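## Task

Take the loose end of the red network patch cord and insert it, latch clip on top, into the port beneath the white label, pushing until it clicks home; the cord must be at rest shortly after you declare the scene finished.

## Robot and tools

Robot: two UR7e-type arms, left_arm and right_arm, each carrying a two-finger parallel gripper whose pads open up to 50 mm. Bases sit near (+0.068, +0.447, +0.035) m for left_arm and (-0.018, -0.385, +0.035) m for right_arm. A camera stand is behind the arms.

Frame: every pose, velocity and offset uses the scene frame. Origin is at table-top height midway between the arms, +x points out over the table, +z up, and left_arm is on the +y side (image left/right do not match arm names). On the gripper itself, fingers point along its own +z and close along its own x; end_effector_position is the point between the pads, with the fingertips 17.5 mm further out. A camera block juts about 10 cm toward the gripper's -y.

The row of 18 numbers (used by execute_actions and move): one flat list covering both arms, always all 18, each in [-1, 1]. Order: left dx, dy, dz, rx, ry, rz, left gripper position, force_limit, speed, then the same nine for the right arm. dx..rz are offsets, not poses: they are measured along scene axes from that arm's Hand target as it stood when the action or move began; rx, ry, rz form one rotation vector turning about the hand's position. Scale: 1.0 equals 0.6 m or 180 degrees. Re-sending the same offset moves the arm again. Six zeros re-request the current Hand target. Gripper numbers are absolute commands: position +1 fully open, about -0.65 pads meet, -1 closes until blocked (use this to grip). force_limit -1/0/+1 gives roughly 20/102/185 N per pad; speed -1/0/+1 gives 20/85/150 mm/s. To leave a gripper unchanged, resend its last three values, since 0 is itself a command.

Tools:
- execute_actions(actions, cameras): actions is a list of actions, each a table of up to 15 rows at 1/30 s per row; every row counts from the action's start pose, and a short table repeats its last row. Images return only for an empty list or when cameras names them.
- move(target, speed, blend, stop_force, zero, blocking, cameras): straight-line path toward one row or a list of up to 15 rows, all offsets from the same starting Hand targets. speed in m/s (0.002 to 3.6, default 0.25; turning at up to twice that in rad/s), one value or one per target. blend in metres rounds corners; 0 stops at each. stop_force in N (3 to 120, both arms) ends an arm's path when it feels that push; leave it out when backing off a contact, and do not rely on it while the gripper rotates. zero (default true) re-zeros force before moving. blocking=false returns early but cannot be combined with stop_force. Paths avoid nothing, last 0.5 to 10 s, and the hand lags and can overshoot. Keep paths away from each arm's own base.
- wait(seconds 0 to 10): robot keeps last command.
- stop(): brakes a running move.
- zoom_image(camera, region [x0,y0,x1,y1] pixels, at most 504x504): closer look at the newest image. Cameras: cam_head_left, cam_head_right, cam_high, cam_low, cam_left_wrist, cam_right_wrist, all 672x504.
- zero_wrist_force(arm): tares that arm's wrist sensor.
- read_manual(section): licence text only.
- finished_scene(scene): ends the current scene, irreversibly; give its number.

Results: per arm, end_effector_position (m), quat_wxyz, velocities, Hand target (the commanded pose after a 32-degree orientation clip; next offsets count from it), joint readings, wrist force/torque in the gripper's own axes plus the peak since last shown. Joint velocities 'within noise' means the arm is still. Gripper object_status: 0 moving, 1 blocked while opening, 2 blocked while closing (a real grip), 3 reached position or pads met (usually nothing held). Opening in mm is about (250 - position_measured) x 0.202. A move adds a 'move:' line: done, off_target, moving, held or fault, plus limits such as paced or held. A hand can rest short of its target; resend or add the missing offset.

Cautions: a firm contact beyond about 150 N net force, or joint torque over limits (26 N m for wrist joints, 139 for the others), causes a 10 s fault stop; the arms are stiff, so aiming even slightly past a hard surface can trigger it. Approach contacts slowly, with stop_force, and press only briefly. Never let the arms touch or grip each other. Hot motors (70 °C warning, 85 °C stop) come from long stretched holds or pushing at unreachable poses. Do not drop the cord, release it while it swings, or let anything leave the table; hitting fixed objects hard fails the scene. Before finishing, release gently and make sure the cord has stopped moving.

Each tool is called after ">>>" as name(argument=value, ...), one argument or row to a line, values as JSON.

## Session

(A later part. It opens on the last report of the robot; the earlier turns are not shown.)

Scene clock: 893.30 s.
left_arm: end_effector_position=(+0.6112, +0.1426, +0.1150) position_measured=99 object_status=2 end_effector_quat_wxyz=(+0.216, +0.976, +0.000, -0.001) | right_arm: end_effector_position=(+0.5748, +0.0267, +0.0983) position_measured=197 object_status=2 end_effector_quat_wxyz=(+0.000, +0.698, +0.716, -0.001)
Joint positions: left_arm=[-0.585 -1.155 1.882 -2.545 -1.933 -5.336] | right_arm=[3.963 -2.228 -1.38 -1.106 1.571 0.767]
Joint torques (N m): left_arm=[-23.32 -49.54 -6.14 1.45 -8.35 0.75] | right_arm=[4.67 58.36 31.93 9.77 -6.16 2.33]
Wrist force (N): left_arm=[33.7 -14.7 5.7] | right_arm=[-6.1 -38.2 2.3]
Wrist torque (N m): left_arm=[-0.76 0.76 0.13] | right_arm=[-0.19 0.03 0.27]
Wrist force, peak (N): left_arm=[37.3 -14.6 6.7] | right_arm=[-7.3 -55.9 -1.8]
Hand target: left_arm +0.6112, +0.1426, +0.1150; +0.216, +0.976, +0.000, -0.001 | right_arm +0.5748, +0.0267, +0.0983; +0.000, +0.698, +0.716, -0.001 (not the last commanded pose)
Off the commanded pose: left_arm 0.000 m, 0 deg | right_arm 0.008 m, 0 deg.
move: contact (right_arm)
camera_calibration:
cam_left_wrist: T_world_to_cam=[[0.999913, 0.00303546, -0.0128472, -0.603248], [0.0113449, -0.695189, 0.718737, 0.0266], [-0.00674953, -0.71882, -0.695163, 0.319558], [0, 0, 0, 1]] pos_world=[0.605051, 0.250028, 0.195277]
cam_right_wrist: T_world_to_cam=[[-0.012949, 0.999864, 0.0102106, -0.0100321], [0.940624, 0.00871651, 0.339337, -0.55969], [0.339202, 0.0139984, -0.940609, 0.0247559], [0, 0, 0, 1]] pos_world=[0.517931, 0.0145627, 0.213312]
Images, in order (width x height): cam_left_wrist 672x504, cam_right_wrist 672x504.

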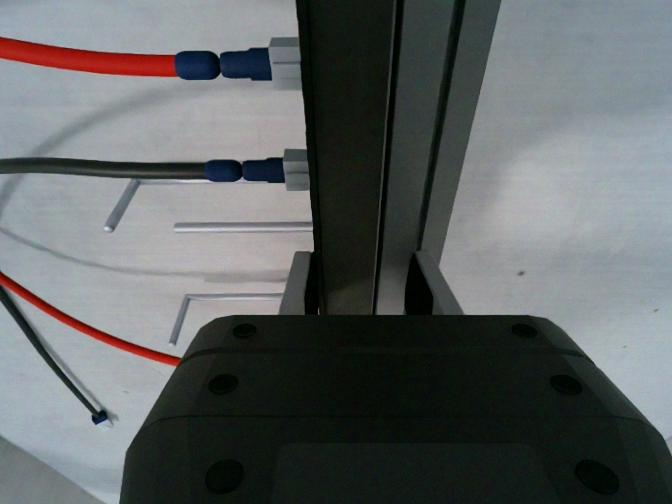

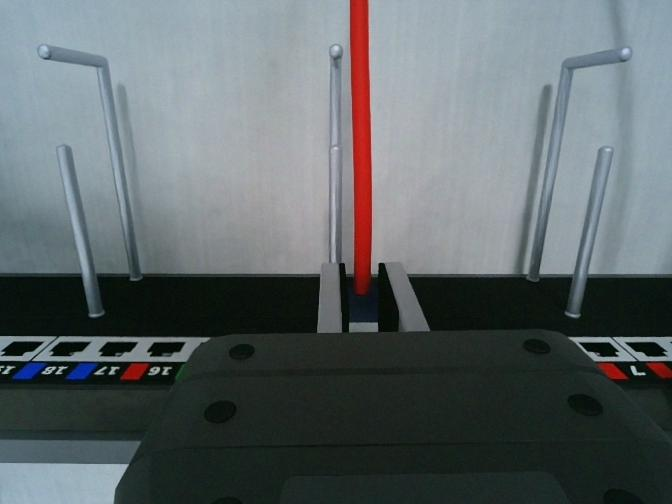

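>>> move(
  target=[0,0,0,0,0,0,-1,-0.5,-1,-0.0013,0,0,0,0,0,-1,-0.5,-1],
  speed=0.01,
)

>>> move(
  target=[0,0,0,0,0,0,-1,-0.5,-1,-0.0013,0,0,0,0,0,-1,-0.5,-1],
  speed=0.01,
  cameras=["cam_left_wrist","cam_right_wrist"],
)

>>> zoom_image(
  camera="cam_right_wrist",
  region=[80, 320, 200, 400],
)

>>> zoom_image(
  camera="cam_right_wrist",
  region=[290, 220, 430, 340],
)

Scene clock: 924.07 s.
left_arm: end_effector_position=(+0.6112, +0.1426, +0.1150) position_measured=99 object_status=2 end_effector_quat_wxyz=(+0.216, +0.976, +0.000, -0.001) | right_arm: end_effector_position=(+0.5741, +0.0267, +0.0984) position_measured=197 object_status=2 end_effector_quat_wxyz=(+0.000, +0.698, +0.716, -0.001)
Joint positions: left_arm=[-0.585 -1.155 1.882 -2.545 -1.933 -5.336] | right_arm=[3.963 -2.226 -1.382 -1.105 1.571 0.768]
Joint torques (N m): left_arm=[-23.48 -44.89 -6.91 1.35 -7.88 0.83] | right_arm=[10.44 59.1 26.49 8.85 -5.13 2.35]
Wrist force (N): left_arm=[25.8 -13.7 3.0] | right_arm=[-4.5 -20.4 4.9]
Wrist torque (N m): left_arm=[-0.73 0.63 0.06] | right_arm=[-0.22 0.05 0.14]
Wrist force, peak (N): left_arm=[34.2 -15.0 5.8] | right_arm=[-6.0 -38.5 2.4]
Hand target: left_arm +0.6112, +0.1426, +0.1150; +0.216, +0.976, +0.000, -0.001 | right_arm +0.5740, +0.0267, +0.0983; +0.000, +0.698, +0.716, -0.001
Off the commanded pose: left_arm 0.000 m, 0 deg | right_arm 0.000 m, 0 deg.
move: done

Scene clock: 924.77 s.
left_arm: end_effector_position=(+0.6112, +0.1426, +0.1150) position_measured=99 object_status=2 end_effector_quat_wxyz=(+0.216, +0.976, +0.000, -0.001) | right_arm: end_effector_position=(+0.5733, +0.0267, +0.0984) position_measured=197 object_status=2 end_effector_quat_wxyz=(+0.000, +0.698, +0.716, -0.001)
Joint positions: left_arm=[-0.585 -1.155 1.882 -2.545 -1.933 -5.336] | right_arm=[3.964 -2.225 -1.385 -1.104 1.571 0.769]
Joint torques (N m): left_arm=[-22.49 -43.92 -9.92 -0.22 -7.53 0.86] | right_arm=[14.15 57 21.17 6.13 -2.48 2.29]
Wrist force (N): left_arm=[16.4 -12.8 -0.6] | right_arm=[-2.9 -4.4 6.0]
Wrist torque (N m): left_arm=[-0.68 0.53 -0.02] | right_arm=[-0.27 0.06 0.06]
Wrist force, peak (N): left_arm=[25.7 -13.6 3.1] | right_arm=[-4.3 -20.0 5.3]
Hand target: left_arm +0.6112, +0.1426, +0.1150; +0.216, +0.976, +0.000, -0.001 | right_arm +0.5733, +0.0267, +0.0983; +0.000, +0.698, +0.716, -0.001
Off the commanded pose: left_arm 0.000 m, 0 deg | right_arm 0.000 m, 0 deg.
move: done
camera_calibration:
cam_left_wrist: T_world_to_cam=[[0.999912, 0.00296392, -0.012917, -0.603216], [0.0113454, -0.69519, 0.718736, 0.0266001], [-0.00684952, -0.71882, -0.695163, 0.319618], [0, 0, 0, 1]] pos_world=[0.605051, 0.250028, 0.195276]
cam_right_wrist: T_world_to_cam=[[-0.012949, 0.999864, 0.0102094, -0.0100512], [0.940592, 0.00871562, 0.339426, -0.558282], [0.339291, 0.0139981, -0.940577, 0.0252124], [0, 0, 0, 1]] pos_world=[0.516431, 0.0145627, 0.213312]
Images, in order (width x height): cam_left_wrist 672x504, cam_right_wrist 672x504.

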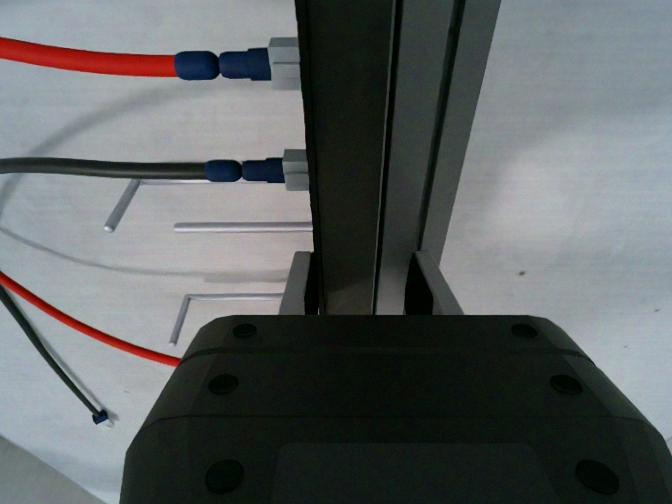

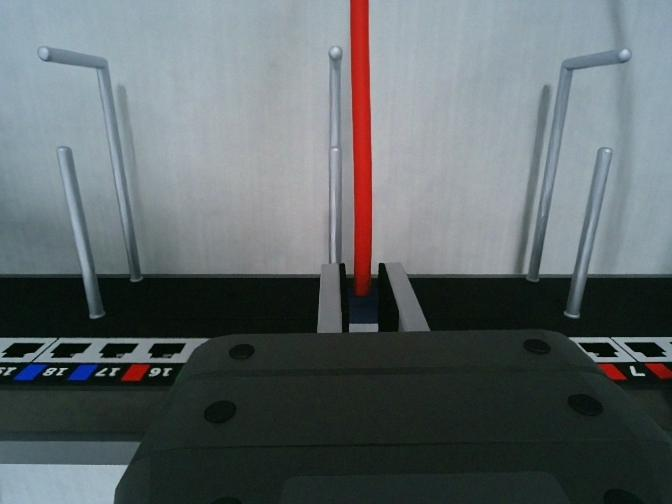

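Scaled by 4.200.

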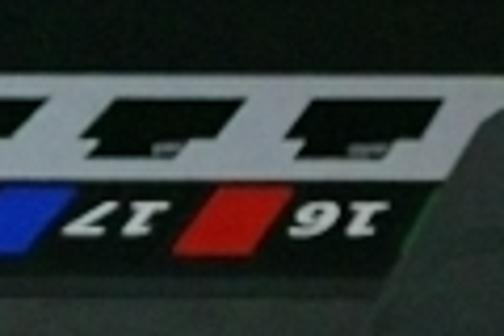

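Scaled by 3.600.

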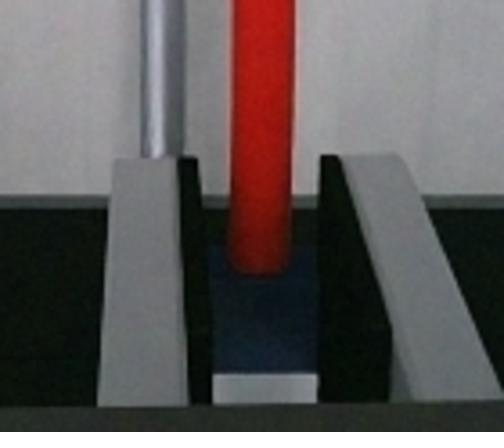

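>>> move(
  target=[0,0,0,0,0,0,-1,-0.5,-1,-0.005,0,0,0,0,0,-1,-0.5,-1],
  speed=0.008,
  stop_force=20,
  cameras=["cam_left_wrist","cam_right_wrist"],
)

>>> zoom_image(
  camera="cam_right_wrist",
  region=[80, 320, 200, 400],
)

>>> zoom_image(
  camera="cam_right_wrist",
  region=[290, 220, 430, 340],
)

Scene clock: 935.33 s.
left_arm: end_effector_position=(+0.6112, +0.1426, +0.1150) position_measured=99 object_status=2 end_effector_quat_wxyz=(+0.216, +0.976, +0.000, -0.001) | right_arm: end_effector_position=(+0.5714, +0.0267, +0.0984) position_measured=197 object_status=2 end_effector_quat_wxyz=(+0.000, +0.698, +0.716, -0.001)
Joint positions: left_arm=[-0.585 -1.155 1.882 -2.545 -1.933 -5.336] | right_arm=[3.966 -2.221 -1.391 -1.101 1.571 0.771]
Joint torques (N m): left_arm=[-2.47 -38.63 -21.18 -2.88 -3.1 0.75] | right_arm=[-3.33 41.96 30.09 -0.02 3.18 -2.31]
Wrist force (N): left_arm=[0.3 -10.7 -4.5] | right_arm=[-3.3 17.0 4.4]
Wrist torque (N m): left_arm=[-0.62 0.31 -0.11] | right_arm=[0.17 0.15 0.05]
Wrist force, peak (N): left_arm=[16.3 -12.9 -0.4] | right_arm=[-3.9 21.9 5.8]
Hand target: left_arm +0.6112, +0.1426, +0.1150; +0.216, +0.976, +0.000, -0.001 | right_arm +0.5714, +0.0267, +0.0984; +0.000, +0.698, +0.716, -0.001 (not the last commanded pose)
Off the commanded pose: left_arm 0.000 m, 0 deg | right_arm 0.001 m, 0 deg.
move: contact (right_arm)
camera_calibration:
cam_left_wrist: T_world_to_cam=[[0.999914, 0.00296559, -0.0127756, -0.603246], [0.011245, -0.69519, 0.718738, 0.0266601], [-0.00675001, -0.71882, -0.695163, 0.319558], [0, 0, 0, 1]] pos_world=[0.605051, 0.250028, 0.195277]
cam_right_wrist: T_world_to_cam=[[-0.0128879, 0.999864, 0.0103369, -0.0101343], [0.940593, 0.00861482, 0.339426, -0.556494], [0.339291, 0.0140973, -0.940576, 0.0258551], [0, 0, 0, 1]] pos_world=[0.514531, 0.0145625, 0.213312]
Images, in order (width x height): cam_left_wrist 672x504, cam_right_wrist 672x504.

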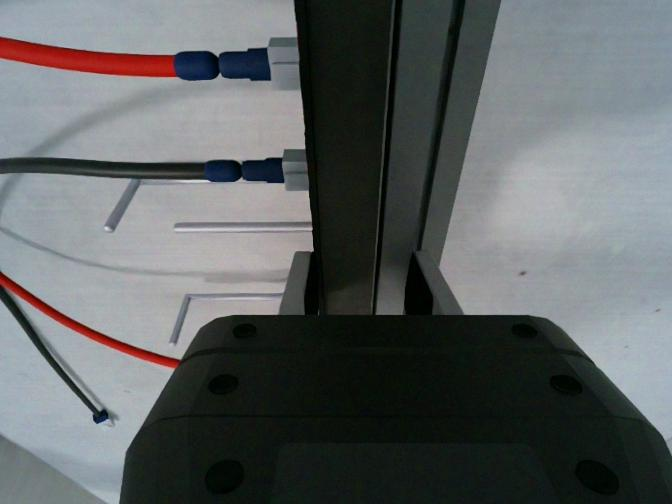

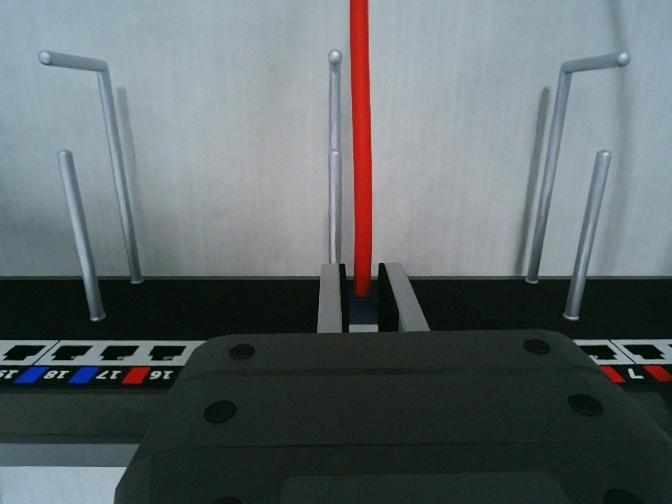

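Scaled by 4.200.

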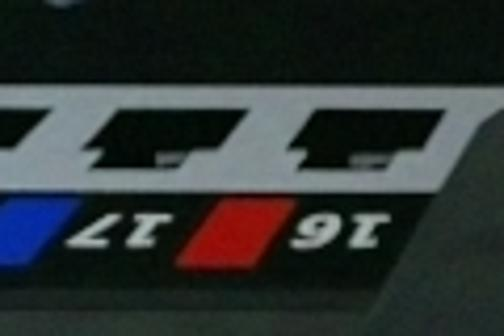

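Scaled by 3.600.

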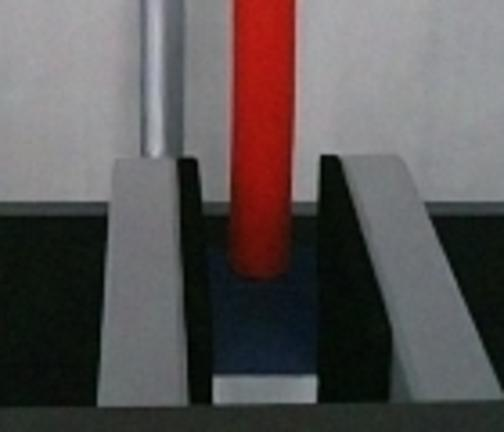

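>>> move(
  target=[0,0,0,0,0,0,-1,-0.5,-1,-0.005,0,0,0,0,0,-1,-0.5,-1],
  speed=0.008,
  stop_force=14,
  cameras=["cam_left_wrist","cam_right_wrist"],
)

>>> zoom_image(
  camera="cam_right_wrist",
  region=[80, 320, 200, 400],
)

>>> zoom_image(
  camera="cam_right_wrist",
  region=[290, 220, 430, 340],
)

Scene clock: 944.80 s.
left_arm: end_effector_position=(+0.6112, +0.1426, +0.1150) position_measured=99 object_status=2 end_effector_quat_wxyz=(+0.216, +0.976, +0.000, -0.001) | right_arm: end_effector_position=(+0.5707, +0.0266, +0.0984) position_measured=197 object_status=2 end_effector_quat_wxyz=(+0.000, +0.698, +0.716, +0.000)
Joint positions: left_arm=[-0.585 -1.155 1.882 -2.545 -1.933 -5.336] | right_arm=[3.967 -2.22 -1.393 -1.1 1.571 0.771]
Joint torques (N m): left_arm=[5.39 -34.29 -21.24 -6.75 -1.1 0.57] | right_arm=[-1.67 41.18 27.22 -2.13 4.37 -2.82]
Wrist force (N): left_arm=[-8.4 -8.7 -6.6] | right_arm=[-2.7 27.2 4.2]
Wrist torque (N m): left_arm=[-0.56 0.19 -0.15] | right_arm=[0.13 0.15 0.04]
Wrist force, peak (N): left_arm=[-9.8 -8.9 -7.1] | right_arm=[-2.7 33.7 5.9]
Hand target: left_arm +0.6112, +0.1426, +0.1150; +0.216, +0.976, +0.000, -0.001 | right_arm +0.5707, +0.0266, +0.0984; +0.000, +0.698, +0.716, +0.000 (not the last commanded pose)
Off the commanded pose: left_arm 0.000 m, 0 deg | right_arm 0.002 m, 0 deg.
move: contact (right_arm)
camera_calibration:
cam_left_wrist: T_world_to_cam=[[0.999913, 0.00303546, -0.0128472, -0.603248], [0.0113449, -0.695189, 0.718737, 0.0266], [-0.00674953, -0.71882, -0.695163, 0.319558], [0, 0, 0, 1]] pos_world=[0.605051, 0.250028, 0.195277]
cam_right_wrist: T_world_to_cam=[[-0.0127942, 0.999864, 0.0103686, -0.00999916], [0.940562, 0.00851459, 0.339514, -0.555741], [0.33938, 0.0140962, -0.940544, 0.0260771], [0, 0, 0, 1]] pos_world=[0.513731, 0.0143621, 0.213312]
Images, in order (width x height): cam_left_wrist 672x504, cam_right_wrist 672x504.

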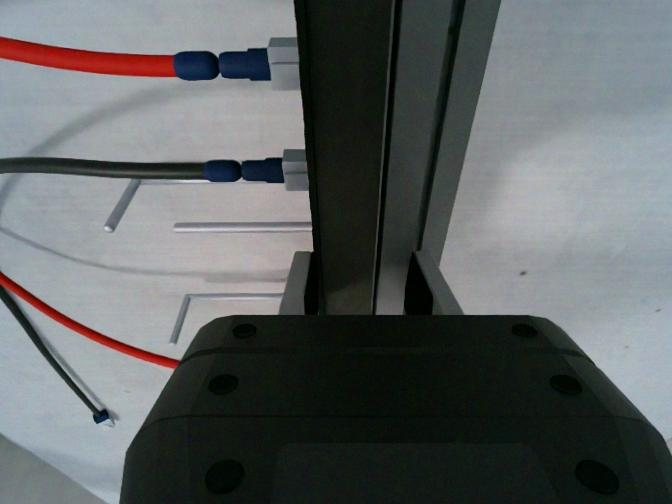

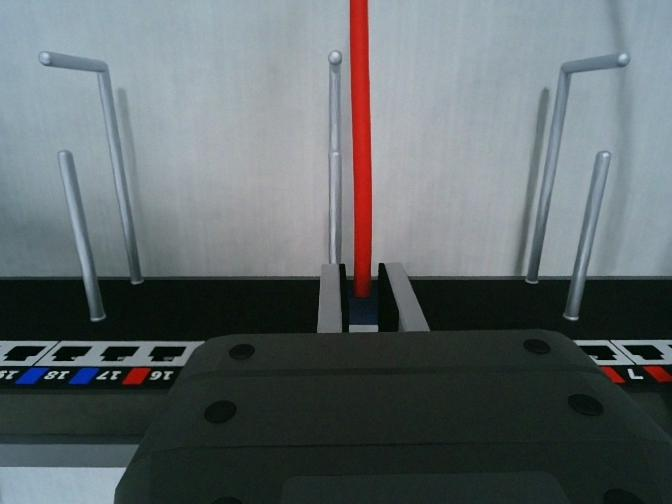

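Scaled by 4.200.

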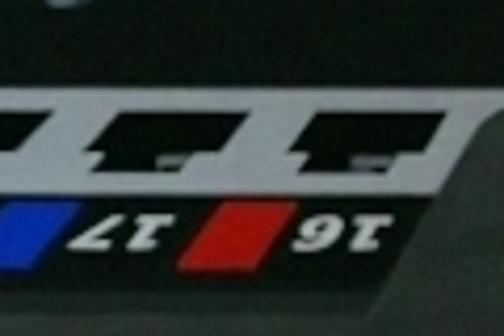

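Scaled by 3.600.

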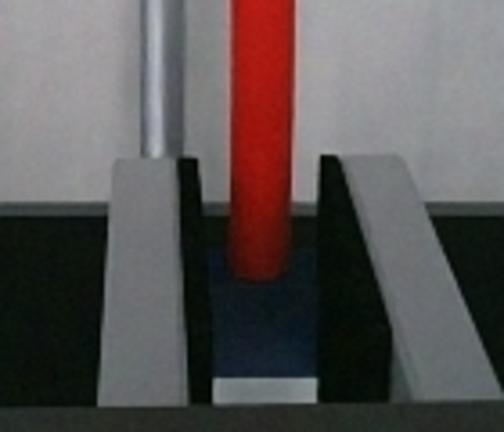

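>>> move(
  target=[0,0,0,0,0,0,-1,-0.5,-1,0.008,0.0002,0,0,0,0,-1,-0.5,-1],
  speed=0.01,
  stop_force=50,
)

>>> move(
  target=[0,0,0,0,0,0,-1,-0.5,-1,-0.0013,0,0,0,0,0,-1,-0.5,-1],
  speed=0.01,
  cameras=["cam_right_wrist"],
)

>>> zoom_image(
  camera="cam_right_wrist",
  region=[80, 320, 200, 400],
)

>>> zoom_image(
  camera="cam_right_wrist",
  region=[290, 220, 430, 340],
)

Scene clock: 958.83 s.
left_arm: end_effector_position=(+0.6112, +0.1426, +0.1150) position_measured=99 object_status=2 end_effector_quat_wxyz=(+0.216, +0.976, +0.000, -0.001) | right_arm: end_effector_position=(+0.5735, +0.0267, +0.0983) position_measured=197 object_status=2 end_effector_quat_wxyz=(+0.000, +0.698, +0.716, -0.001)
Joint positions: left_arm=[-0.585 -1.155 1.882 -2.545 -1.933 -5.336] | right_arm=[3.964 -2.225 -1.384 -1.104 1.571 0.768]
Joint torques (N m): left_arm=[5.64 -34.72 -21.83 -2.09 -2.67 0.57] | right_arm=[10.16 58.71 27.85 8.38 -4.56 2.45]
Wrist force (N): left_arm=[2.1 -7.5 -1.5] | right_arm=[-5.7 -19.1 3.8]
Wrist torque (N m): left_arm=[-0.53 0.33 -0.09] | right_arm=[0.22 0.15 0.32]
Wrist force, peak (N): left_arm=[-8.5 -8.7 -6.7] | right_arm=[-6.0 -29.1 1.2]
Hand target: left_arm +0.6112, +0.1426, +0.1150; +0.216, +0.976, +0.000, -0.001 | right_arm +0.5735, +0.0267, +0.0983; +0.000, +0.698, +0.716, -0.001 (not the last commanded pose)
Off the commanded pose: left_arm 0.000 m, 0 deg | right_arm 0.002 m, 0 deg.
move: contact (right_arm)

Scene clock: 959.53 s.
left_arm: end_effector_position=(+0.6112, +0.1426, +0.1150) position_measured=99 object_status=2 end_effector_quat_wxyz=(+0.216, +0.976, +0.000, -0.001) | right_arm: end_effector_position=(+0.5728, +0.0267, +0.0983) position_measured=197 object_status=2 end_effector_quat_wxyz=(+0.000, +0.698, +0.716, -0.001)
Joint positions: left_arm=[-0.585 -1.155 1.882 -2.545 -1.933 -5.336] | right_arm=[3.965 -2.224 -1.386 -1.103 1.571 0.769]
Joint torques (N m): left_arm=[5.57 -35 -21.23 -2.29 -3.56 0.61] | right_arm=[15.1 59.08 22.65 5.55 -2.58 2.39]
Wrist force (N): left_arm=[-0.2 -7.8 -2.9] | right_arm=[-2.1 0.2 7.0]
Wrist torque (N m): left_arm=[-0.58 0.03 -0.12] | right_arm=[0.21 0.18 0.16]
Wrist force, peak (N): left_arm=[-0.7 -8.0 -2.1] | right_arm=[-5.7 -19.0 3.9]
Hand target: left_arm +0.6112, +0.1426, +0.1150; +0.216, +0.976, +0.000, -0.001 | right_arm +0.5727, +0.0267, +0.0983; +0.000, +0.698, +0.716, -0.001
Off the commanded pose: left_arm 0.000 m, 0 deg | right_arm 0.000 m, 0 deg.
move: done
camera_calibration:
cam_right_wrist: T_world_to_cam=[[-0.0128241, 0.999863, 0.0104682, -0.0101759], [0.940701, 0.00851471, 0.339129, -0.557767], [0.338993, 0.0141965, -0.940682, 0.0254592], [0, 0, 0, 1]] pos_world=[0.515931, 0.0145623, 0.21321]
Images, in order (width x height): cam_right_wrist 672x504.

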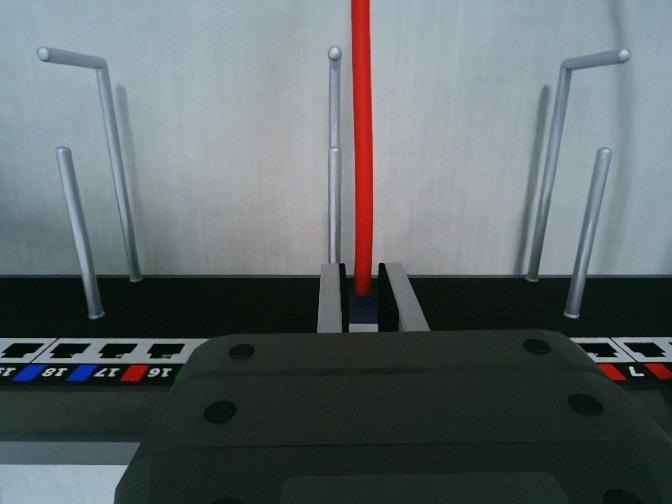

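Scaled by 4.200.

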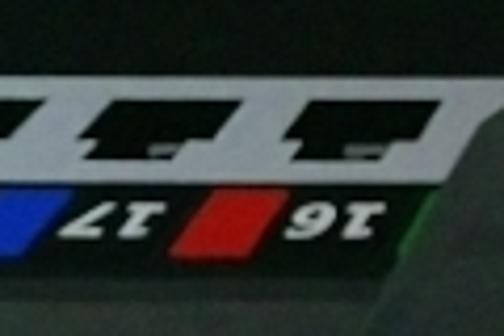

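Scaled by 3.600.

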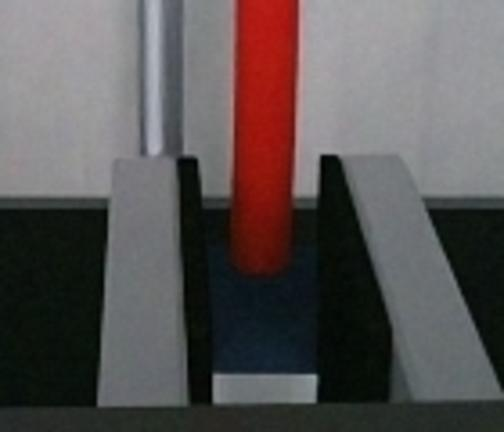

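>>> move(
  target=[0,0,0,0,0,0,-1,-0.5,-1,0,0,0,0,0,0,0,-0.5,-1],
)

>>> move(
  target=[
    [0,0,0,0,0,0,-1,-0.5,-1,0,0,0.08,0,0,0,0,-0.5,-1],
    [0,0,0,0,0,0,-1,-0.5,-1,-0.12,-0.01,0.17,0,0,0,0,-0.5,-1],
  ],
  speed=[0.08,0.15],
  blend=[0.01,0],
  cameras=["cam_right_wrist","cam_left_wrist","cam_head_left","cam_head_right"],
)

>>> zoom_image(
  camera="cam_right_wrist",
  region=[240, 180, 480, 340],
)

>>> zoom_image(
  camera="cam_head_left",
  region=[262, 125, 462, 225],
)

>>> zoom_image(
  camera="cam_head_right",
  region=[352, 125, 402, 165],
)

Scene clock: 970.90 s.
left_arm: end_effector_position=(+0.6112, +0.1426, +0.1150) position_measured=99 object_status=2 end_effector_quat_wxyz=(+0.216, +0.976, +0.000, -0.001) | right_arm: end_effector_position=(+0.5727, +0.0268, +0.0983) position_measured=152 object_status=3 end_effector_quat_wxyz=(+0.000, +0.698, +0.716, -0.001)
Joint positions: left_arm=[-0.585 -1.155 1.882 -2.545 -1.933 -5.336] | right_arm=[3.965 -2.224 -1.387 -1.103 1.571 0.769]
Joint torques (N m): left_arm=[6.05 -44.88 -22.16 -5.22 -3.73 0.53] | right_arm=[10.65 48.03 19.68 2.9 2.07 2.61]
Wrist force (N): left_arm=[0.1 -7.6 -1.6] | right_arm=[0.5 0.4 2.0]
Wrist torque (N m): left_arm=[-0.56 0.03 -0.12] | right_arm=[0.07 -0.01 0.11]
Wrist force, peak (N): left_arm=[-0.3 -8.0 -3.0] | right_arm=[-1.3 0.2 8.5]
Hand target: left_arm +0.6112, +0.1426, +0.1150; +0.216, +0.976, +0.000, -0.001 | right_arm +0.5727, +0.0267, +0.0983; +0.000, +0.698, +0.716, -0.001
Off the commanded pose: left_arm 0.000 m, 0 deg | right_arm 0.000 m, 0 deg.
move: done

Scene clock: 972.73 s.
left_arm: end_effector_position=(+0.6112, +0.1426, +0.1150) position_measured=99 object_status=2 end_effector_quat_wxyz=(+0.216, +0.976, +0.000, -0.001) | right_arm: end_effector_position=(+0.5008, +0.0208, +0.2002) position_measured=152 object_status=3 end_effector_quat_wxyz=(+0.000, +0.698, +0.716, -0.001)
Joint positions: left_arm=[-0.585 -1.155 1.882 -2.545 -1.933 -5.336] | right_arm=[4.037 -1.993 -1.475 -1.246 1.571 0.842]
Joint torques (N m): left_arm=[6.6 -44.88 -21.06 -5.25 -3.81 0.47] | right_arm=[14.19 45.04 19.95 1.34 -2.94 2.47]
Wrist force (N): left_arm=[0.1 -7.7 -1.4] | right_arm=[-0.1 0.9 1.9]
Wrist torque (N m): left_arm=[-0.59 0.02 -0.12] | right_arm=[0.16 0.10 0.04]
Wrist force, peak (N): left_arm=[0.3 -7.9 -1.6] | right_arm=[0.4 0.6 3.0]
Hand target: left_arm +0.6112, +0.1426, +0.1150; +0.216, +0.976, +0.000, -0.001 | right_arm +0.5007, +0.0207, +0.2003; +0.000, +0.698, +0.716, -0.001
Off the commanded pose: left_arm 0.000 m, 0 deg | right_arm 0.000 m, 0 deg.
move: done
camera_calibration:
cam_left_wrist: T_world_to_cam=[[0.999913, 0.00303546, -0.0128472, -0.603248], [0.0113449, -0.695189, 0.718737, 0.0266], [-0.00674953, -0.71882, -0.695163, 0.319558], [0, 0, 0, 1]] pos_world=[0.605051, 0.250028, 0.195277]
cam_right_wrist: T_world_to_cam=[[-0.0128837, 0.999864, 0.0103419, -0.00609943], [0.940744, 0.00861544, 0.339009, -0.524618], [0.338873, 0.0140967, -0.940726, 0.145841], [0, 0, 0, 1]] pos_world=[0.444031, 0.00856253, 0.31511]
Images, in order (width x height): cam_head_left 672x504, cam_head_right 672x504, cam_left_wrist 672x504, cam_right_wrist 672x504.

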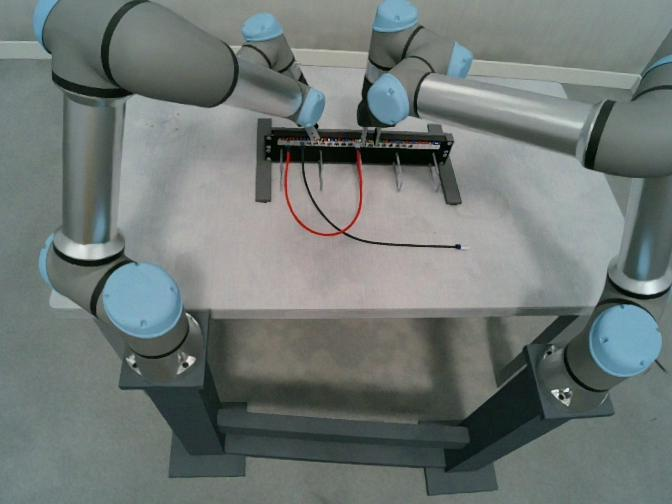

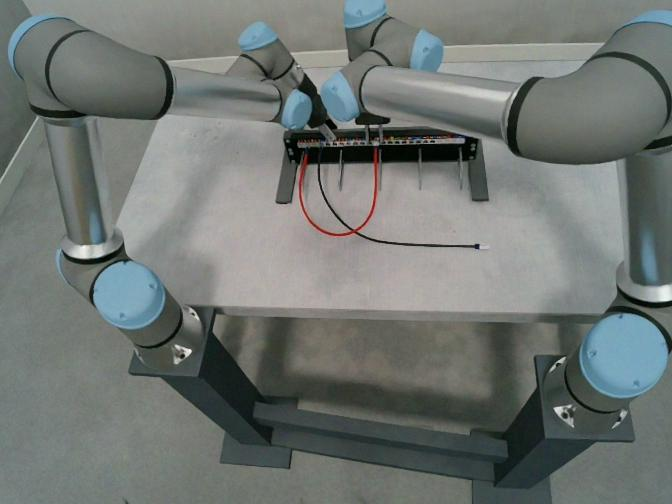

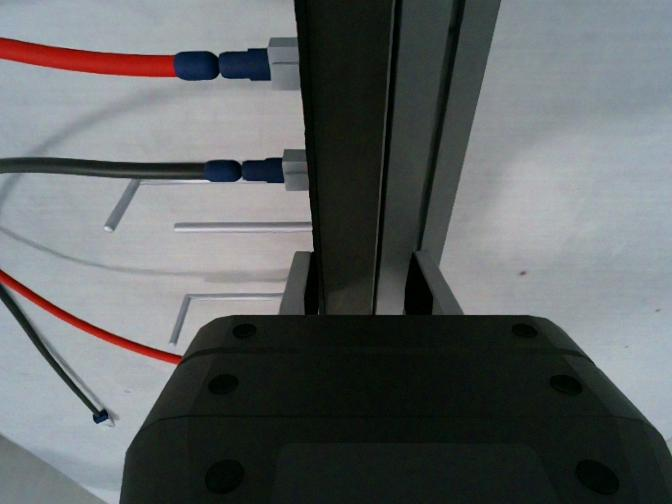

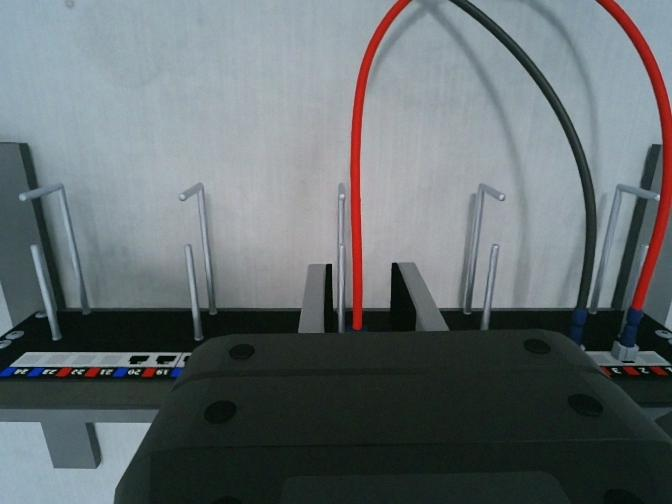

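Scaled by 2.100.

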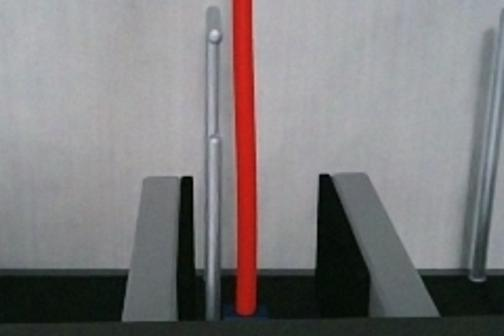

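Scaled by 2.520.

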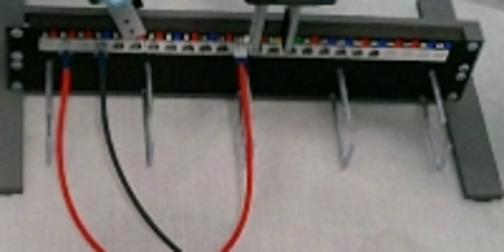

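Scaled by 10.080.

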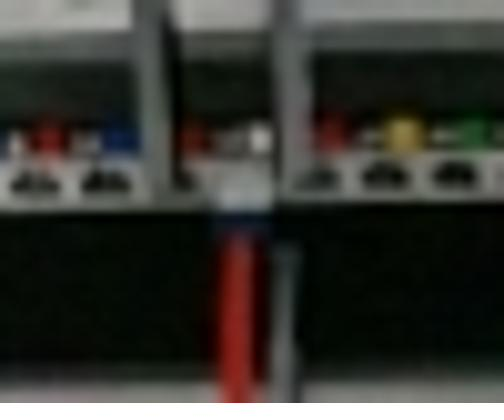

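>>> move(
  target=[0,0,0,0,0,0,-1,-0.5,-1,-0.16,-0.05,0.05,0,0,0,0,-0.5,-1],
  speed=0.25,
  cameras=["cam_right_wrist","cam_head_left","cam_head_right"],
)

>>> zoom_image(
  camera="cam_right_wrist",
  region=[320, 200, 672, 340],
)

>>> zoom_image(
  camera="cam_head_left",
  region=[332, 130, 392, 170],
)

>>> zoom_image(
  camera="cam_head_left",
  region=[272, 130, 332, 170],
)

Scene clock: 983.40 s.
left_arm: end_effector_position=(+0.6112, +0.1426, +0.1150) position_measured=99 object_status=2 end_effector_quat_wxyz=(+0.216, +0.976, +0.000, -0.001) | right_arm: end_effector_position=(+0.4048, -0.0092, +0.2302) position_measured=152 object_status=3 end_effector_quat_wxyz=(+0.000, +0.698, +0.716, -0.001)
Joint positions: left_arm=[-0.585 -1.155 1.882 -2.545 -1.933 -5.336] | right_arm=[4.134 -1.757 -1.71 -1.246 1.572 0.938]
Joint torques (N m): left_arm=[5.77 -45.4 -21.94 -5.29 -3.65 0.34] | right_arm=[13.86 38.31 18.73 0.91 -2.81 1.8]
Wrist force (N): left_arm=[0.1 -7.6 -1.4] | right_arm=[0.4 0.4 2.2]
Wrist torque (N m): left_arm=[-0.56 0.01 -0.12] | right_arm=[0.05 0.02 0.06]
Wrist force, peak (N): left_arm=[0.3 -7.9 -1.7] | right_arm=[0.5 2.5 2.4]
Hand target: left_arm +0.6112, +0.1426, +0.1150; +0.216, +0.976, +0.000, -0.001 | right_arm +0.4047, -0.0093, +0.2303; +0.000, +0.698, +0.716, -0.001
Off the commanded pose: left_arm 0.000 m, 0 deg | right_arm 0.000 m, 0 deg.
move: done
camera_calibration:
cam_right_wrist: T_world_to_cam=[[-0.0128837, 0.999864, 0.0103419, 0.0223483], [0.940744, 0.00861544, 0.339009, -0.444252], [0.338873, 0.0140967, -0.940726, 0.207112], [0, 0, 0, 1]] pos_world=[0.348031, -0.0214375, 0.34521]
Images, in order (width x height): cam_head_left 672x504, cam_head_right 672x504, cam_right_wrist 672x504.

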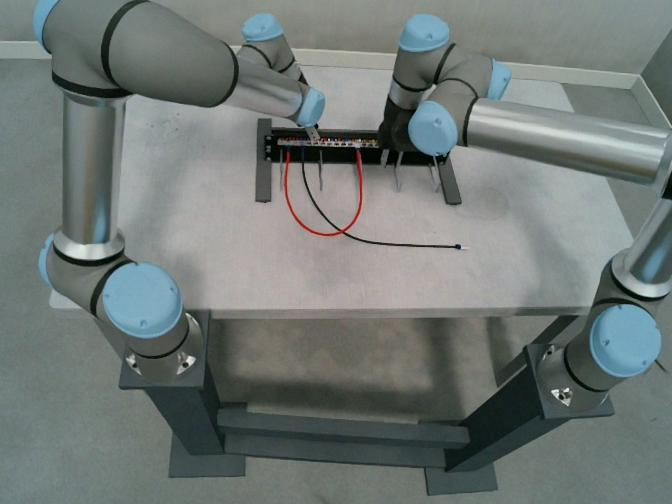

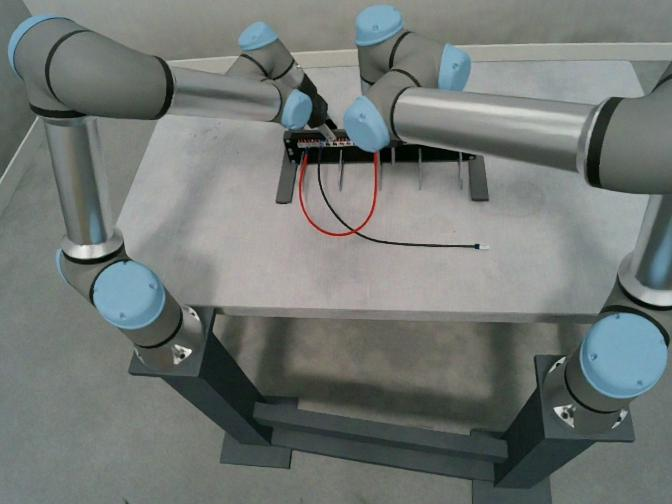

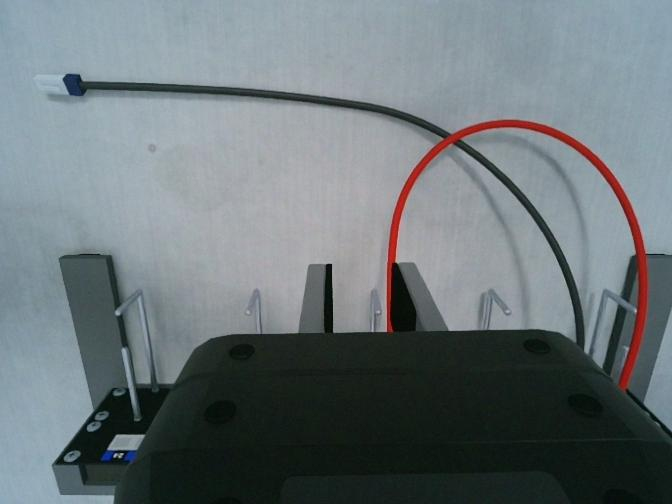

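Scaled by 1.432.

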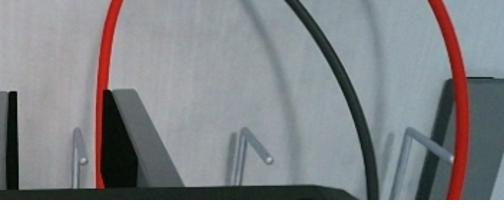

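Scaled by 8.400.

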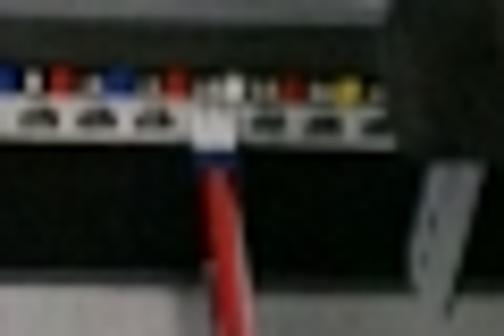

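Scaled by 8.400.

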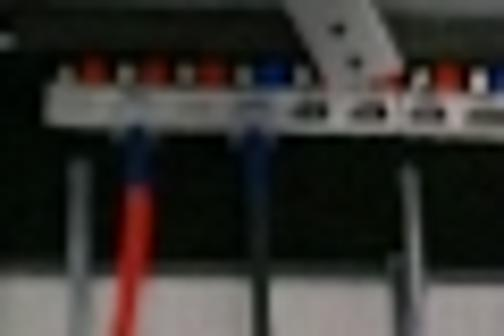

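>>> move(
  target=[0,0,0,0,0,0,0.9,-0.5,-1,0,0,0,0,0,0,0,-0.5,-1],
)

>>> move(
  target=[
    [0,0,0.06,0,0,0,0.9,-0.5,-1,0,0,0,0,0,0,0,-0.5,-1],
    [-0.1,-0.03,0.125,0,0,0,0.9,-0.5,-1,-0.05,-0.15,0.05,0,0,0,0,-0.5,-1],
  ],
  speed=[0.1,0.2],
  blend=[0.01,0],
  cameras=["cam_left_wrist","cam_head_left","cam_head_right"],
)

>>> zoom_image(
  camera="cam_left_wrist",
  region=[200, 170, 440, 340],
)

>>> zoom_image(
  camera="cam_head_right",
  region=[352, 125, 402, 165],
)

Scene clock: 1005.90 s.
left_arm: end_effector_position=(+0.6112, +0.1426, +0.1150) position_measured=18 object_status=3 end_effector_quat_wxyz=(+0.216, +0.976, +0.000, -0.001) | right_arm: end_effector_position=(+0.4047, -0.0093, +0.2303) position_measured=152 object_status=3 end_effector_quat_wxyz=(+0.000, +0.698, +0.716, -0.001)
Joint positions: left_arm=[-0.585 -1.155 1.882 -2.545 -1.933 -5.336] | right_arm=[4.134 -1.757 -1.71 -1.246 1.572 0.939]
Joint torques (N m): left_arm=[6.52 -45.72 -21.77 -5.34 0.91 0.33] | right_arm=[13.74 37.03 18.61 1.24 -2.84 2.2]
Wrist force (N): left_arm=[0.9 -1.0 1.0] | right_arm=[0.6 0.5 1.9]
Wrist torque (N m): left_arm=[-0.43 0.09 0.13] | right_arm=[0.06 -0.01 0.07]
Wrist force, peak (N): left_arm=[0.0 -7.9 -1.7] | right_arm=[0.3 0.8 2.3]
Hand target: left_arm +0.6112, +0.1426, +0.1150; +0.216, +0.976, +0.000, -0.001 | right_arm +0.4047, -0.0093, +0.2303; +0.000, +0.698, +0.716, -0.001
Off the commanded pose: left_arm 0.000 m, 0 deg | right_arm 0.000 m, 0 deg.
move: done

Scene clock: 1007.43 s.
left_arm: end_effector_position=(+0.5513, +0.1246, +0.1899) position_measured=18 object_status=3 end_effector_quat_wxyz=(+0.216, +0.976, +0.000, -0.001) | right_arm: end_effector_position=(+0.3748, -0.0991, +0.2602) position_measured=152 object_status=3 end_effector_quat_wxyz=(+0.000, +0.698, +0.716, -0.001)
Joint positions: left_arm=[-0.678 -1.363 1.946 -2.434 -1.908 -5.431] | right_arm=[4.077 -1.545 -1.861 -1.307 1.572 0.881]
Joint torques (N m): left_arm=[-11.68 -39.47 -13.54 -1.54 1.19 -1.81] | right_arm=[-11.9 29.75 20 1.51 -2.35 -2.75]
Wrist force (N): left_arm=[0.6 -0.5 0.7] | right_arm=[0.6 0.6 2.3]
Wrist torque (N m): left_arm=[-0.31 0.16 0.20] | right_arm=[0.13 -0.02 0.25]
Wrist force, peak (N): left_arm=[1.0 -1.3 1.7] | right_arm=[1.7 1.0 2.7]
Hand target: left_arm +0.5512, +0.1246, +0.1900; +0.216, +0.976, +0.000, -0.001 | right_arm +0.3747, -0.0993, +0.2603; +0.000, +0.698, +0.716, -0.001
Off the commanded pose: left_arm 0.000 m, 0 deg | right_arm 0.000 m, 0 deg.
move: done
camera_calibration:
cam_left_wrist: T_world_to_cam=[[0.999913, 0.00303546, -0.0128472, -0.542336], [0.0113449, -0.695189, 0.718737, -0.0390696], [-0.00674953, -0.71882, -0.695163, 0.358424], [0, 0, 0, 1]] pos_world=[0.545151, 0.232128, 0.270277]
Images, in order (width x height): cam_head_left 672x504, cam_head_right 672x504, cam_left_wrist 672x504.

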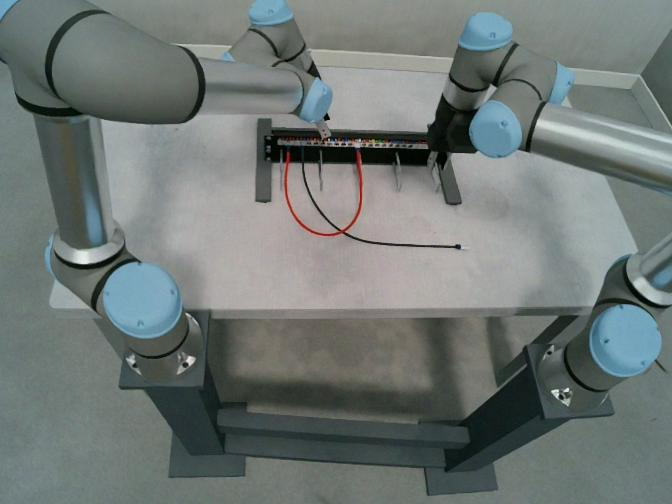

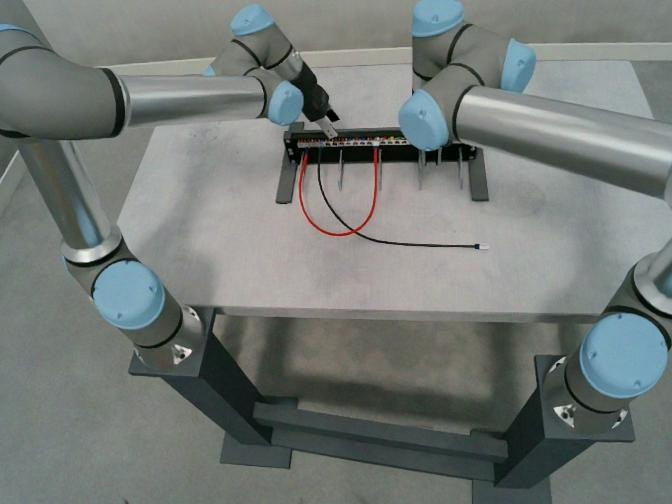

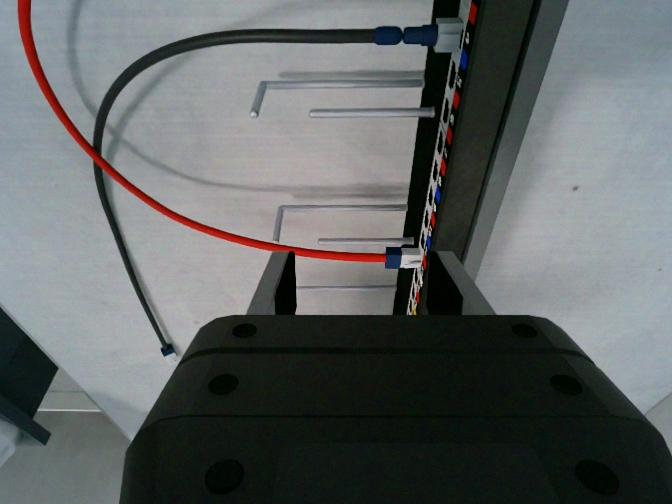

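Scaled by 2.100.

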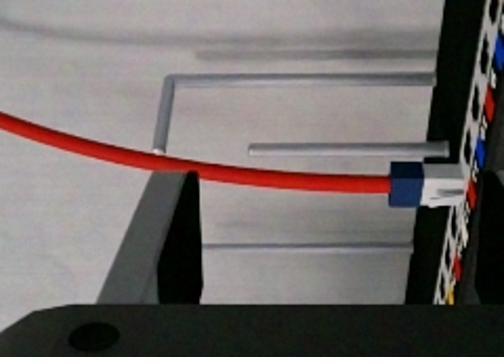

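Scaled by 10.080.

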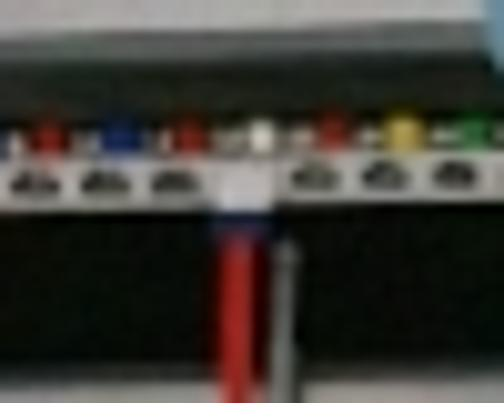

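>>> zoom_image(
  camera="cam_left_wrist",
  region=[375, 230, 445, 290],
)

>>> zoom_image(
  camera="cam_left_wrist",
  region=[395, 0, 475, 80],
)

Scaled by 7.200.

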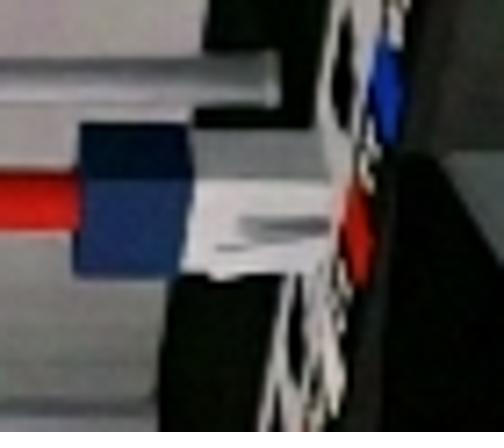

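Scaled by 6.300.

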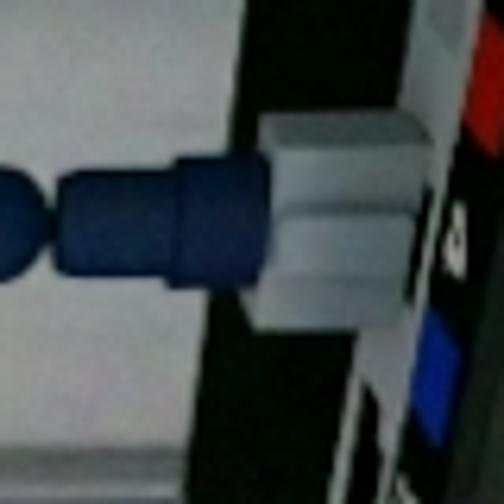

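>>> finished_scene(
  scene=1,
)

The scene is finished: the task was done.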